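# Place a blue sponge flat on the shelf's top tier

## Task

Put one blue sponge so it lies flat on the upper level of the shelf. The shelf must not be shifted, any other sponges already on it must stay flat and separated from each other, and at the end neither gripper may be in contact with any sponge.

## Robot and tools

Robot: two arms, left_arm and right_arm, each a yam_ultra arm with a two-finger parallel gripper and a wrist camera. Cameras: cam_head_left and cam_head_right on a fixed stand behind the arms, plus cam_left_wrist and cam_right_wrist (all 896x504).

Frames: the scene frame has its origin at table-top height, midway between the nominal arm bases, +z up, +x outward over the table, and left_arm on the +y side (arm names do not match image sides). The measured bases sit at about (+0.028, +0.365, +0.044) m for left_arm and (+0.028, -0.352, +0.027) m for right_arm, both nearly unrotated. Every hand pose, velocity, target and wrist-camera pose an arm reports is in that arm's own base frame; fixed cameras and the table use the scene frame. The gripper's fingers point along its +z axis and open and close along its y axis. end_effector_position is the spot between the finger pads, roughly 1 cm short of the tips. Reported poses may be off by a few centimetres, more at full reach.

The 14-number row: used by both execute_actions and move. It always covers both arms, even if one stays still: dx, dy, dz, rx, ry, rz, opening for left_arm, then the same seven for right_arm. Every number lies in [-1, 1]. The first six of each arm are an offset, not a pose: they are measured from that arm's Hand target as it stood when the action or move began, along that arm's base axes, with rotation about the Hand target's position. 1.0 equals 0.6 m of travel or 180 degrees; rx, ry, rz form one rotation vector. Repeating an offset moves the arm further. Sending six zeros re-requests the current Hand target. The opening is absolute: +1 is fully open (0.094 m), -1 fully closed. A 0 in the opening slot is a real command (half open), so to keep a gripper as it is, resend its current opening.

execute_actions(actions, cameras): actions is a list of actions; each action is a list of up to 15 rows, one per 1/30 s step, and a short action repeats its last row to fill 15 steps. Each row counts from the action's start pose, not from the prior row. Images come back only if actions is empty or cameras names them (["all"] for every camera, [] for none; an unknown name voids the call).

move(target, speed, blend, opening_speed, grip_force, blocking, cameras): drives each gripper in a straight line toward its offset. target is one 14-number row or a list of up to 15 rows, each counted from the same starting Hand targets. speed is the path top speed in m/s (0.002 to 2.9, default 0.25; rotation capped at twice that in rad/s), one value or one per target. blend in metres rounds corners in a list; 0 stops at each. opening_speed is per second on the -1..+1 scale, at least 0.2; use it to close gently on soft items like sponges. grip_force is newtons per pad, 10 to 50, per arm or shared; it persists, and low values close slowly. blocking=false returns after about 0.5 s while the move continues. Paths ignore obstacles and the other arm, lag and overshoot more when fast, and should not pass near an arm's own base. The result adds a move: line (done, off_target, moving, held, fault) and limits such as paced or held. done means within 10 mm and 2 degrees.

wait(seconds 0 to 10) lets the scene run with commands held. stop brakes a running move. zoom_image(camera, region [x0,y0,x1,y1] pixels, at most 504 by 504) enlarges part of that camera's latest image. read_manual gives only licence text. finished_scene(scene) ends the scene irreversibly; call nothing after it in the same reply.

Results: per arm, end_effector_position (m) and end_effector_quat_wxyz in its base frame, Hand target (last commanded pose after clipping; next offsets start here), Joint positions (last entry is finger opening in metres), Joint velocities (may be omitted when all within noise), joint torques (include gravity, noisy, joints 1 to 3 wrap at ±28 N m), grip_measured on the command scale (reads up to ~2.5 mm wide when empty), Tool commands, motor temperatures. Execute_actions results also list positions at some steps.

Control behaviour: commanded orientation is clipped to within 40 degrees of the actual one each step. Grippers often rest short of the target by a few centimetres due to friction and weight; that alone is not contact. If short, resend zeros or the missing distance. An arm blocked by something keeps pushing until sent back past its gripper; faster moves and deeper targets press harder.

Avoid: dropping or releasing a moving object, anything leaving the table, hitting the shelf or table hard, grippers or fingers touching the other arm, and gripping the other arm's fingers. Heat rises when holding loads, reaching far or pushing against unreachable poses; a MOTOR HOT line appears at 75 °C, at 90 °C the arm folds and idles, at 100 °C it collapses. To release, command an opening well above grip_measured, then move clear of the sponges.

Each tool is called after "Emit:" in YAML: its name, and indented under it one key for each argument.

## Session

Emit:
execute_actions:
  actions: []

Scene clock: 0.00 s.
left_arm: end_effector_position=(+0.4081, +0.0457, +0.1046) grip_measured=+1.000 end_effector_quat_wxyz=(+0.570, -0.097, +0.805, +0.133) | right_arm: end_effector_position=(+0.4047, -0.0248, +0.1132) grip_measured=+1.000 end_effector_quat_wxyz=(+0.606, +0.063, +0.791, -0.059)
Joint positions: left_arm=[-0.056 1.587 0.449 0.792 -0.383 -0.025 0.094] | right_arm=[0.02 1.559 0.378 0.914 0.19 0.035 0.094]
Joint velocities: within noise
Joint torques (N m): no reading
Motor temperatures (°C): left_arm=[26 27 28 25 24 27 28] | right_arm=[27 29 26 27 27 28 28]
Heat: left arm: 28 °C; right arm: 29 °C.
Hand target: left_arm +0.4136, +0.0465, +0.1215; +0.590, -0.105, +0.790, +0.131 | right_arm +0.4093, -0.0262, +0.1295; +0.624, +0.070, +0.776, -0.058
Tool commands: left_gripper/opening=+1.0 right_gripper/opening=+1.0

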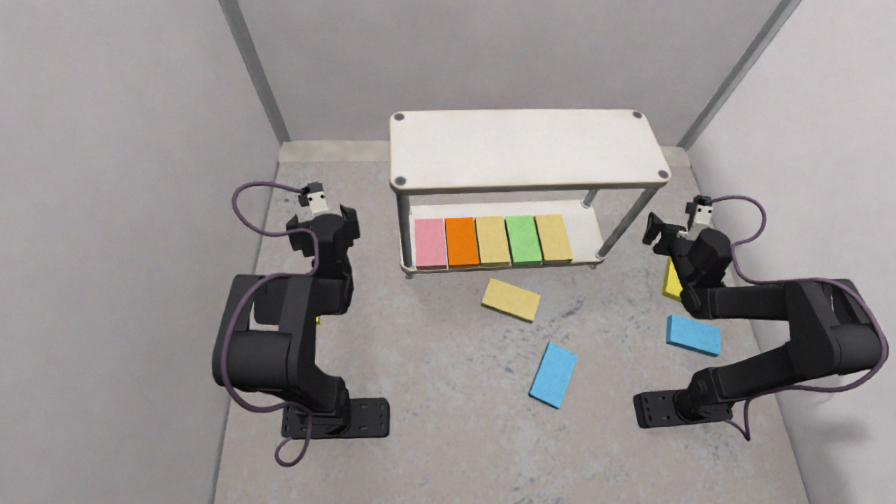

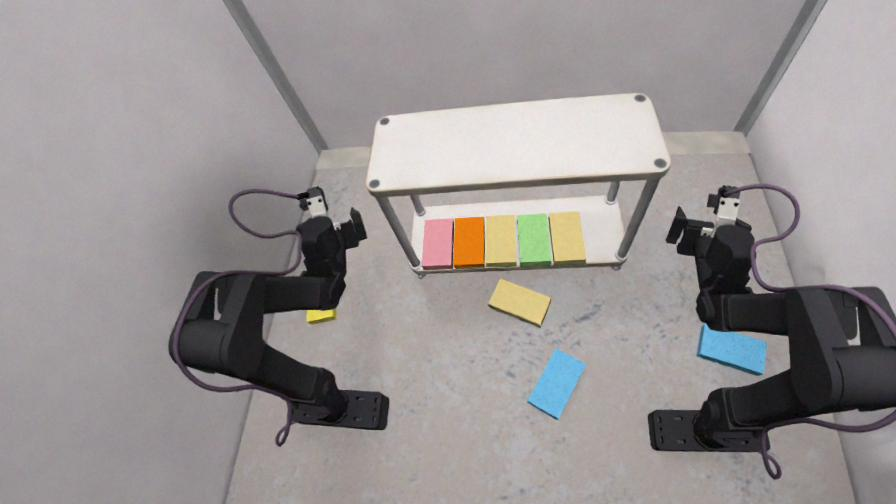

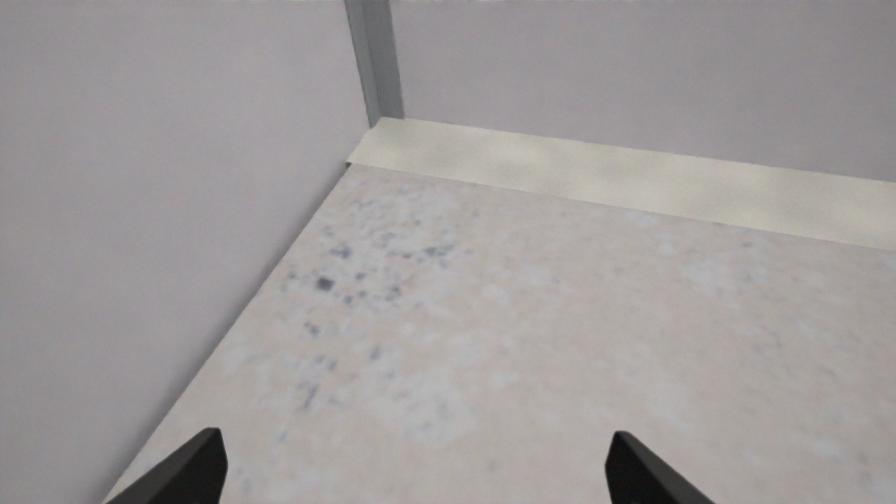

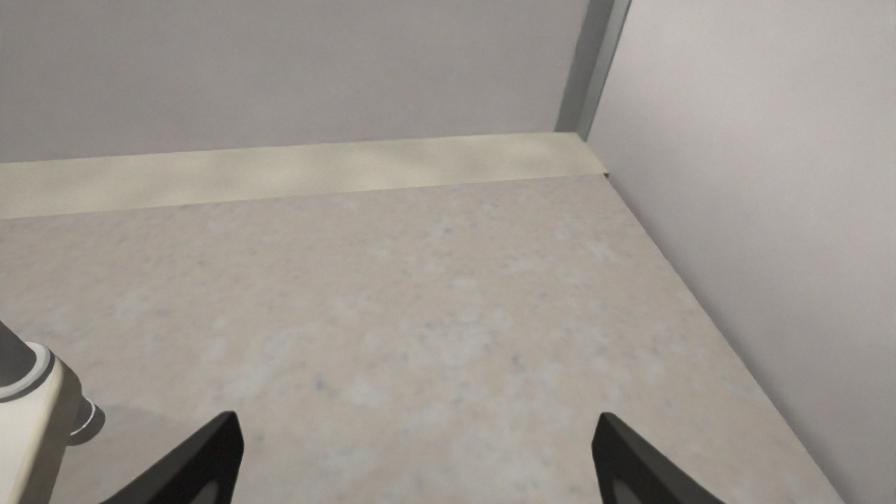

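Emit:
move:
  target:
    - [-0.33,-0.16,0.07,0,0.05,-0.08,1,0,0,0,0,0,0,1]
    - [-0.58,-0.8,-0.01,-0.013,0.169,-0.247,1,0,0,0,0,0,0,1]
  speed: 0.4
  blend: [0.05,0]
  cameras: ["cam_head_left","cam_head_right","cam_left_wrist"]

Scene clock: 3.77 s.
left_arm: end_effector_position=(+0.0649, -0.4246, +0.1035) grip_measured=+1.000 end_effector_quat_wxyz=(+0.369, +0.235, +0.896, -0.082) | right_arm: end_effector_position=(+0.4047, -0.0248, +0.1132) grip_measured=+1.000 end_effector_quat_wxyz=(+0.606, +0.063, +0.791, -0.059)
Joint positions: left_arm=[-1.702 1.9 1.381 -0.733 -0.719 -1.068 0.094] | right_arm=[0.02 1.559 0.378 0.914 0.19 0.035 0.094]
Joint torques (N m): left_arm=[-0.17 -6.28 8.88 0.47 -0.35 -0.1] | right_arm=[-0.09 -5.93 5.16 2.2 -0.01 0]
Heat: left arm: 29 °C; right arm: 29 °C.
Hand target: left_arm +0.0656, -0.4335, +0.1155; +0.370, +0.223, +0.897, -0.093 | right_arm +0.4093, -0.0262, +0.1295; +0.624, +0.070, +0.776, -0.058
Off the commanded pose: left_arm 0.015 m, 2 deg | right_arm 0.017 m, 3 deg.
move: off_target (left_arm, right_arm)
Images, in order (width x height): cam_head_left 896x504, cam_head_right 896x504, cam_left_wrist 896x504.

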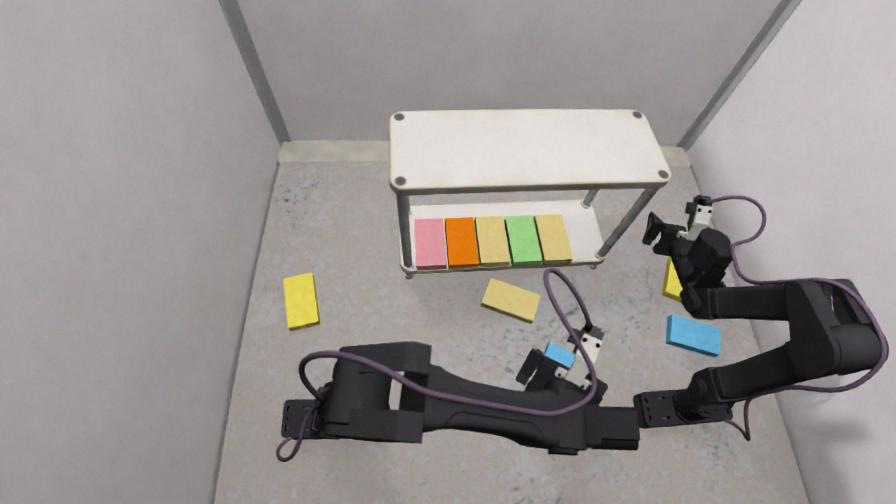

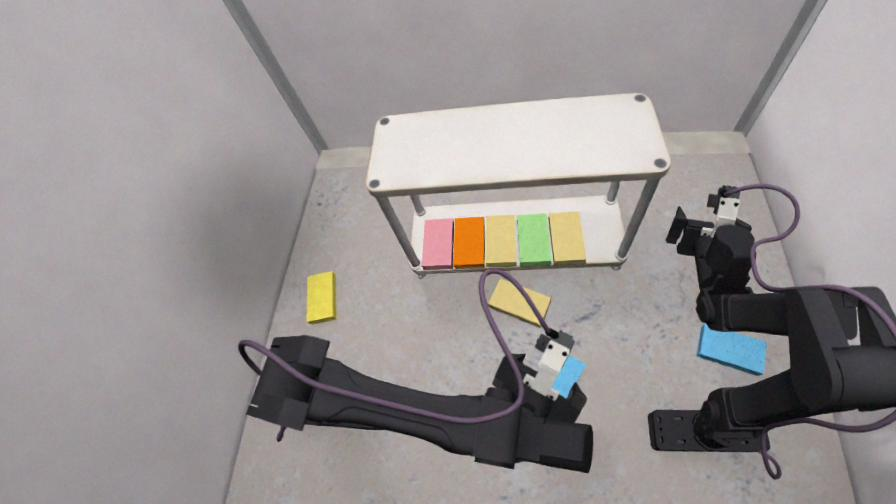

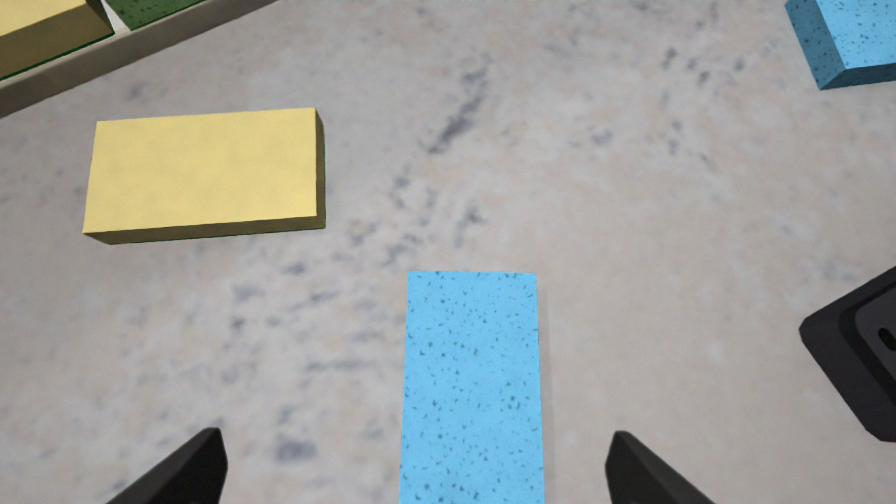

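Emit:
move:
  target:
    - [-0.004,-0.0375,-0.2325,0,0,0,1,0,0,0,0,0,0,1]
    - [-0.004,-0.0375,-0.2325,0,0,0,0.24,0,0,0,0,0,0,1]
    - [-0.004,-0.0375,0.15,0,0,0,0.24,0,0,0,0,0,0,1]
    - [0.12,0.12,0.44,0,0,0,0.24,0,0,0,0,0,0,1]
    - [0.31,0.216,0.45,0,0,0,0.24,0,0,0,0,0,0,1]
  speed: 0.27
  blend: [0,0,0.05,0.04,0]
  opening_speed: 0.8
  cameras: ["cam_head_left","cam_head_right","cam_left_wrist"]

Scene clock: 10.67 s.
left_arm: end_effector_position=(+0.2548, -0.3053, +0.3589) grip_measured=+0.333 end_effector_quat_wxyz=(+0.339, +0.234, +0.909, -0.058) | right_arm: end_effector_position=(+0.4047, -0.0248, +0.1132) grip_measured=+1.000 end_effector_quat_wxyz=(+0.606, +0.063, +0.791, -0.059)
Joint positions: left_arm=[-1.051 1.799 2.346 -1.518 -0.391 -0.426 0.063] | right_arm=[0.02 1.559 0.378 0.914 0.19 0.035 0.094]
Joint torques (N m): left_arm=[0.01 -8.23 4.98 1.46 -0.14 0.04] | right_arm=[-0.09 -5.91 5.16 2.2 -0.01 0]
Heat: left arm: 29 °C; right arm: 30 °C.
Hand target: left_arm +0.2516, -0.3039, +0.3855; +0.370, +0.223, +0.897, -0.093 | right_arm +0.4093, -0.0262, +0.1295; +0.624, +0.070, +0.776, -0.058
Off the commanded pose: left_arm 0.027 m, 6 deg | right_arm 0.017 m, 3 deg.
move: off_target (left_arm, right_arm)
Images, in order (width x height): cam_head_left 896x504, cam_head_right 896x504, cam_left_wrist 896x504.

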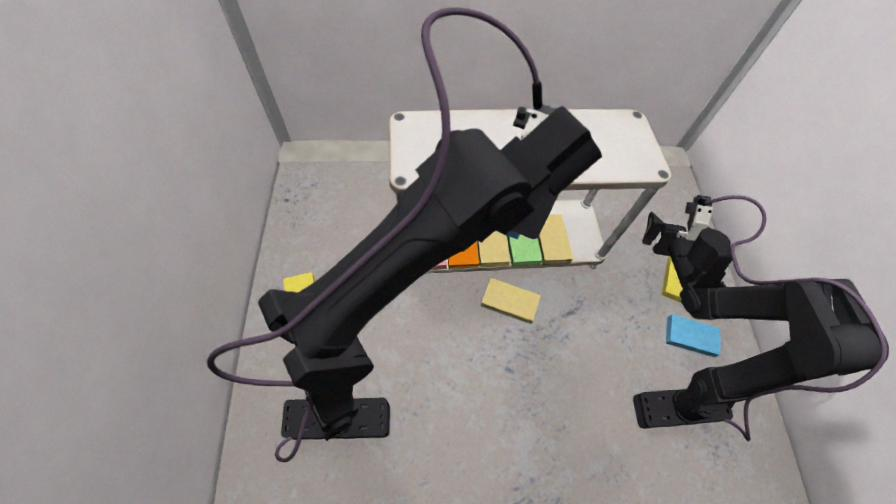

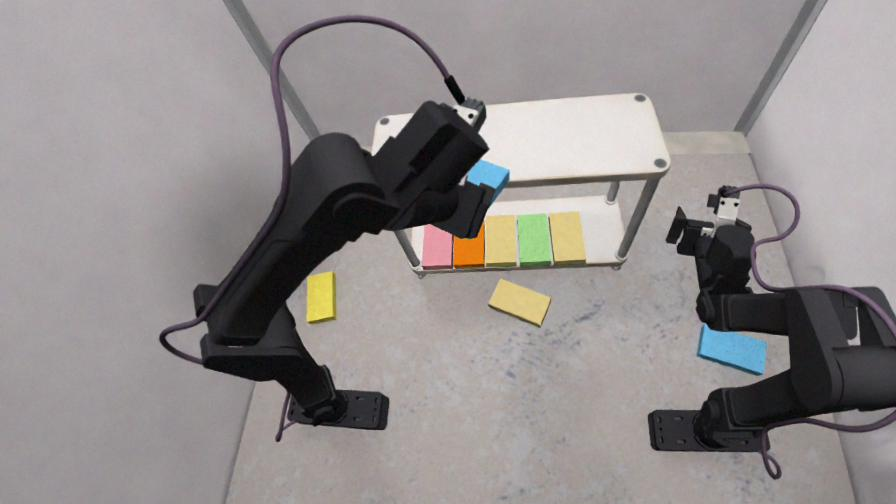

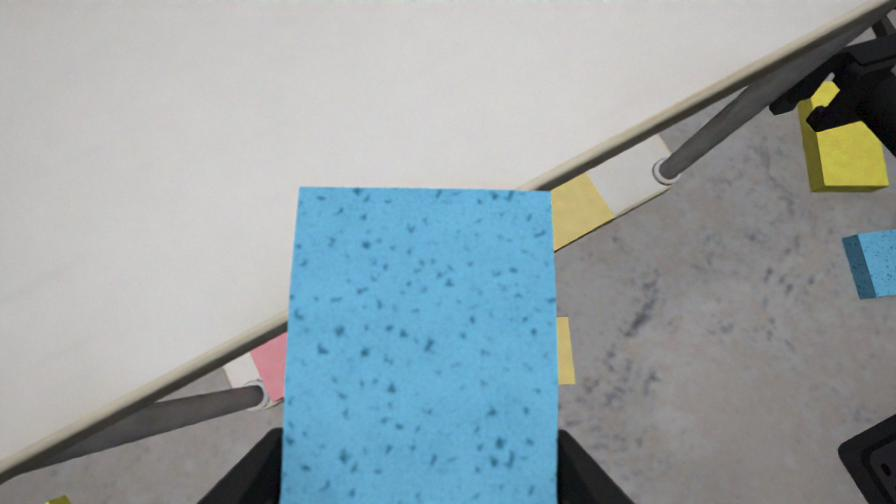

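Emit:
move:
  target:
    - [0.236,0.028,-0.02,0,0,0,0.24,0,0,0,0,0,0,1]
    - [0.236,0.022,-0.097,0,0,0,0.24,0,0,0,0,0,0,1]
  speed: [0.2,0.07]
  blend: [0.005,0]
  cameras: ["cam_head_left","cam_head_right","cam_left_wrist"]

Scene clock: 14.63 s.
left_arm: end_effector_position=(+0.3983, -0.2838, +0.3343) grip_measured=+0.333 end_effector_quat_wxyz=(+0.379, +0.215, +0.896, -0.085) | right_arm: end_effector_position=(+0.4047, -0.0248, +0.1132) grip_measured=+1.000 end_effector_quat_wxyz=(+0.606, +0.063, +0.791, -0.059)
Joint positions: left_arm=[-0.68 1.894 2.248 -1.141 -0.161 -0.143 0.063] | right_arm=[0.02 1.559 0.378 0.914 0.19 0.035 0.094]
Joint torques (N m): left_arm=[-0.44 -7.1 2.45 1.44 0.07 0.01] | right_arm=[-0.1 -5.93 5.16 2.2 -0.01 0]
Heat: left arm: 29 °C; right arm: 31 °C.
Hand target: left_arm +0.3932, -0.2907, +0.3273; +0.370, +0.223, +0.897, -0.093 | right_arm +0.4093, -0.0262, +0.1295; +0.624, +0.070, +0.776, -0.058
Off the commanded pose: left_arm 0.011 m, 2 deg | right_arm 0.017 m, 3 deg.
move: off_target (left_arm, right_arm)
Images, in order (width x height): cam_head_left 896x504, cam_head_right 896x504, cam_left_wrist 896x504.

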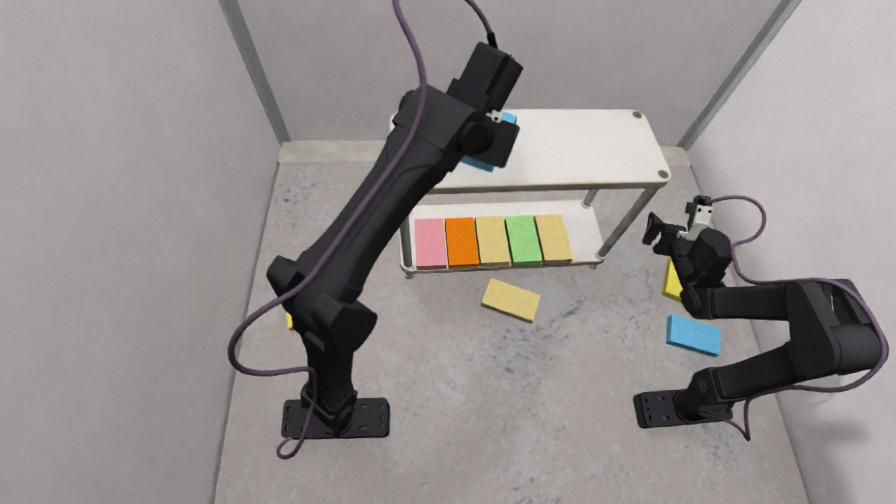

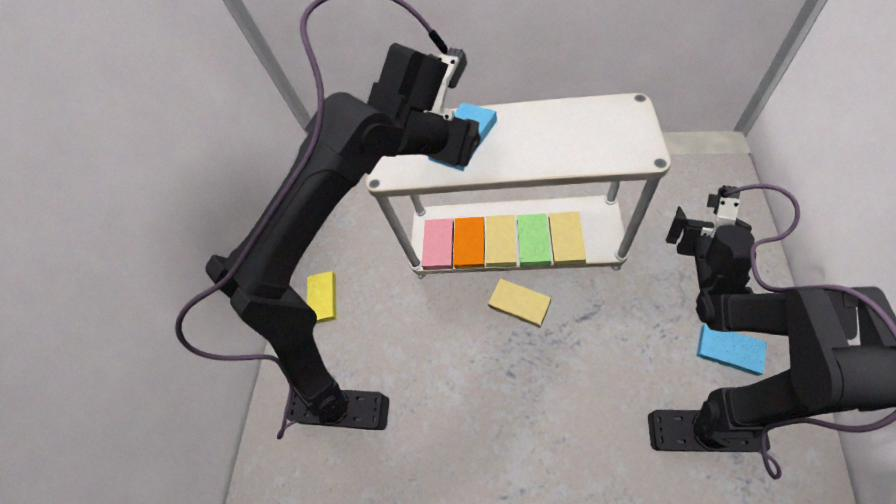

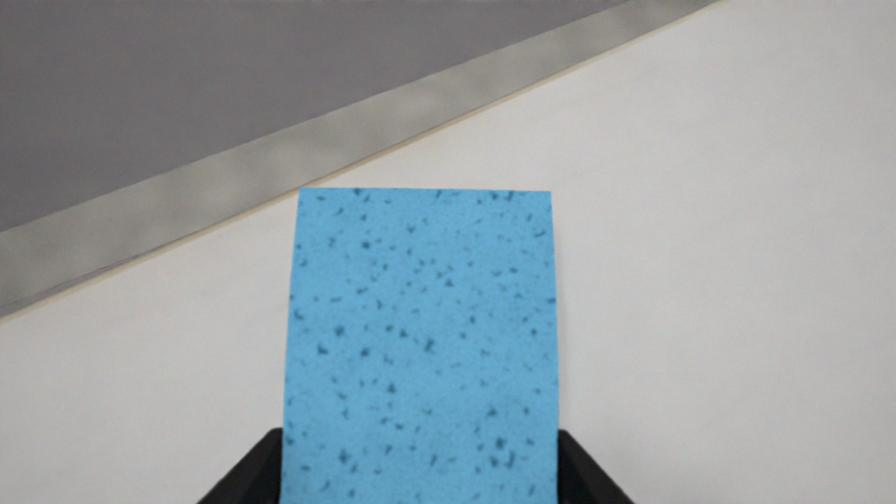

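Emit:
move:
  target:
    - [-0.005,0,0.045,0,0,0,0.333,0,0,0,0,0,0,1]
    - [-0.033,0.003,0.045,0,0,0,0.333,0,0,0,0,0,0,1]
    - [-0.033,0.003,0.003,0,0,0,0.24,0,0,0,0,0,0,1]
  speed: 0.08
  blend: [0.008,0.008,0]
  cameras: ["cam_head_left","cam_head_right","cam_left_wrist"]

Scene clock: 17.13 s.
left_arm: end_effector_position=(+0.3821, -0.2944, +0.3348) grip_measured=+0.333 end_effector_quat_wxyz=(+0.384, +0.226, +0.890, -0.095) | right_arm: end_effector_position=(+0.4047, -0.0248, +0.1132) grip_measured=+1.000 end_effector_quat_wxyz=(+0.606, +0.063, +0.791, -0.059)
Joint positions: left_arm=[-0.72 1.84 2.164 -1.095 -0.165 -0.152 0.063] | right_arm=[0.02 1.559 0.378 0.914 0.19 0.035 0.094]
Joint torques (N m): left_arm=[-0.4 -7.73 2.66 1.15 -0.1 -0.14] | right_arm=[-0.1 -5.91 5.16 2.2 -0.01 0]
Heat: left arm: 29 °C; right arm: 31 °C.
Hand target: left_arm +0.3734, -0.2889, +0.3291; +0.370, +0.223, +0.897, -0.093 | right_arm +0.4093, -0.0262, +0.1295; +0.624, +0.070, +0.776, -0.058
Off the commanded pose: left_arm 0.012 m, 2 deg | right_arm 0.017 m, 3 deg.
move: off_target (left_arm, right_arm); target 3's new opening was sent with left_arm's hand 0.012 m and 2 deg from that target
Images, in order (width x height): cam_head_left 896x504, cam_head_right 896x504, cam_left_wrist 896x504.

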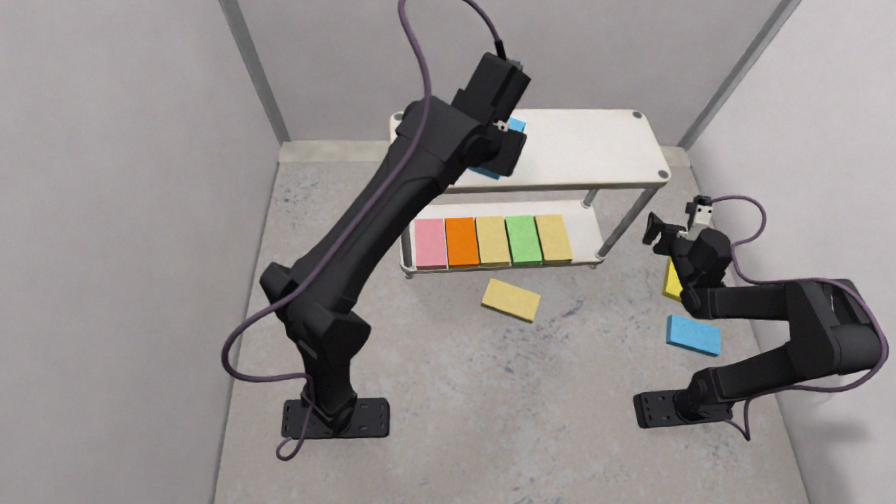

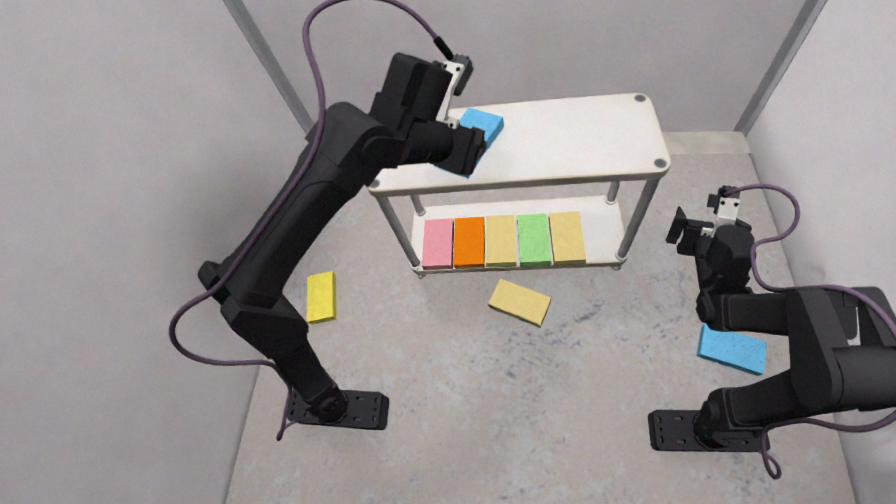

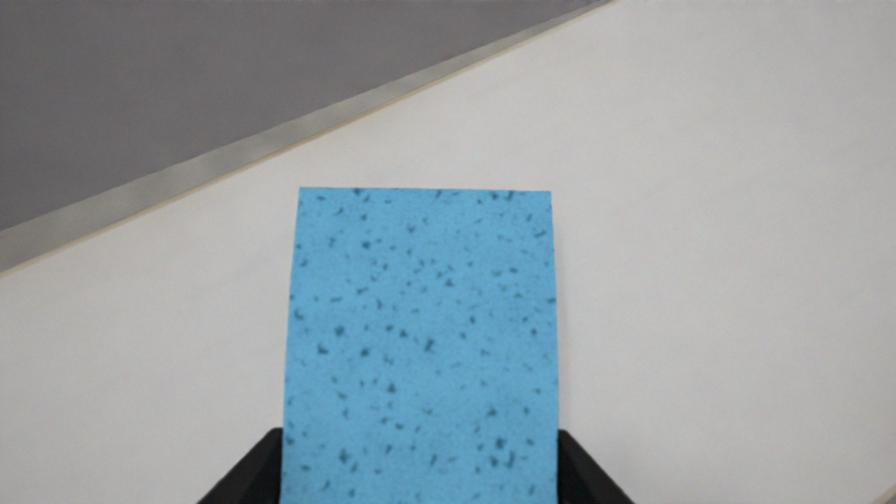

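Emit:
move:
  target:
    - [0.008,0,-0.014,0,0,0,0.24,0,0,0,0,0,0,1]
    - [0.008,0,-0.008,0,0,0,1,0,0,0,0,0,0,1]
    - [-0.03,0.02,0.06,0,0,0,1,0,0,0,0,0,0,1]
    - [-0.17,0.01,0.15,0,0,0,1,0,0,0,0,0,0,1]
  speed: [0.05,0.05,0.1,0.25]
  blend: [0,0,0.01,0]
  opening_speed: 0.8
  cameras: ["cam_head_right","cam_left_wrist"]

Scene clock: 22.10 s.
left_arm: end_effector_position=(+0.2702, -0.2934, +0.4164) grip_measured=+0.997 end_effector_quat_wxyz=(+0.389, +0.235, +0.883, -0.118) | right_arm: end_effector_position=(+0.4047, -0.0248, +0.1132) grip_measured=+1.000 end_effector_quat_wxyz=(+0.606, +0.063, +0.791, -0.059)
Joint positions: left_arm=[-0.962 1.82 2.578 -1.533 -0.299 -0.315 0.094] | right_arm=[0.02 1.559 0.378 0.914 0.19 0.035 0.094]
Joint torques (N m): left_arm=[0.05 -4.64 4.85 1.03 -0.36 -0.1] | right_arm=[-0.1 -5.91 5.16 2.2 -0.01 0]
Motor temperatures (°C): left_arm=[26 29 29 27 24 27 28] | right_arm=[27 29 27 32 27 28 28]
Heat: left arm: 29 °C; right arm: 32 °C.
Hand target: left_arm +0.2714, -0.2829, +0.4191; +0.370, +0.223, +0.897, -0.093 | right_arm +0.4093, -0.0262, +0.1295; +0.624, +0.070, +0.776, -0.058
Off the commanded pose: left_arm 0.011 m, 4 deg | right_arm 0.017 m, 3 deg.
joint sent to its limit (left arm) — joint 4 (wrist pitch), lower limit. The joint targets are off in position, not in orientation.
move: off_target (left_arm, right_arm); target 2's new opening was sent with left_arm's hand 0.013 m and 3 deg from that target
Images, in order (width x height): cam_head_right 896x504, cam_left_wrist 896x504.

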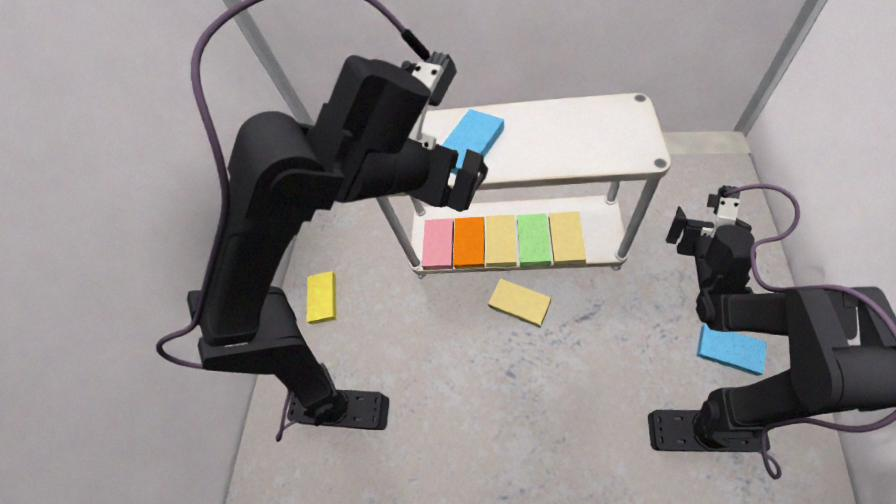

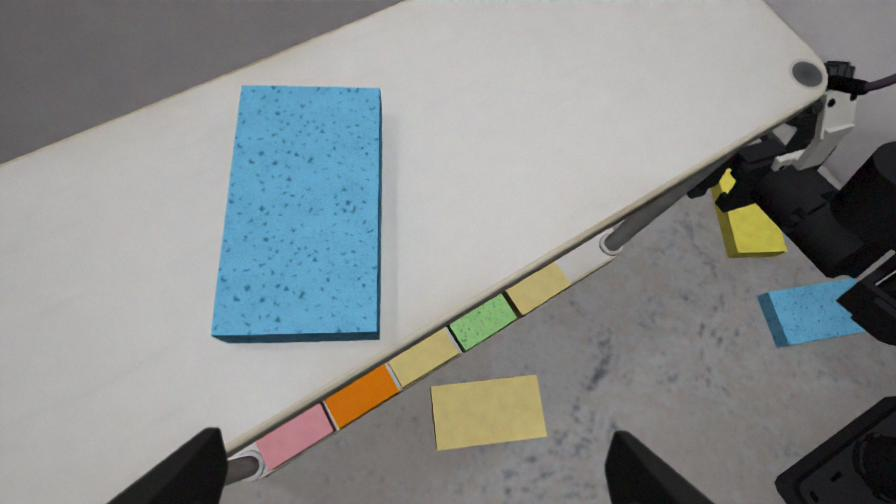

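Emit:
finished_scene:
  scene: 3

The scene is finished: the task was done.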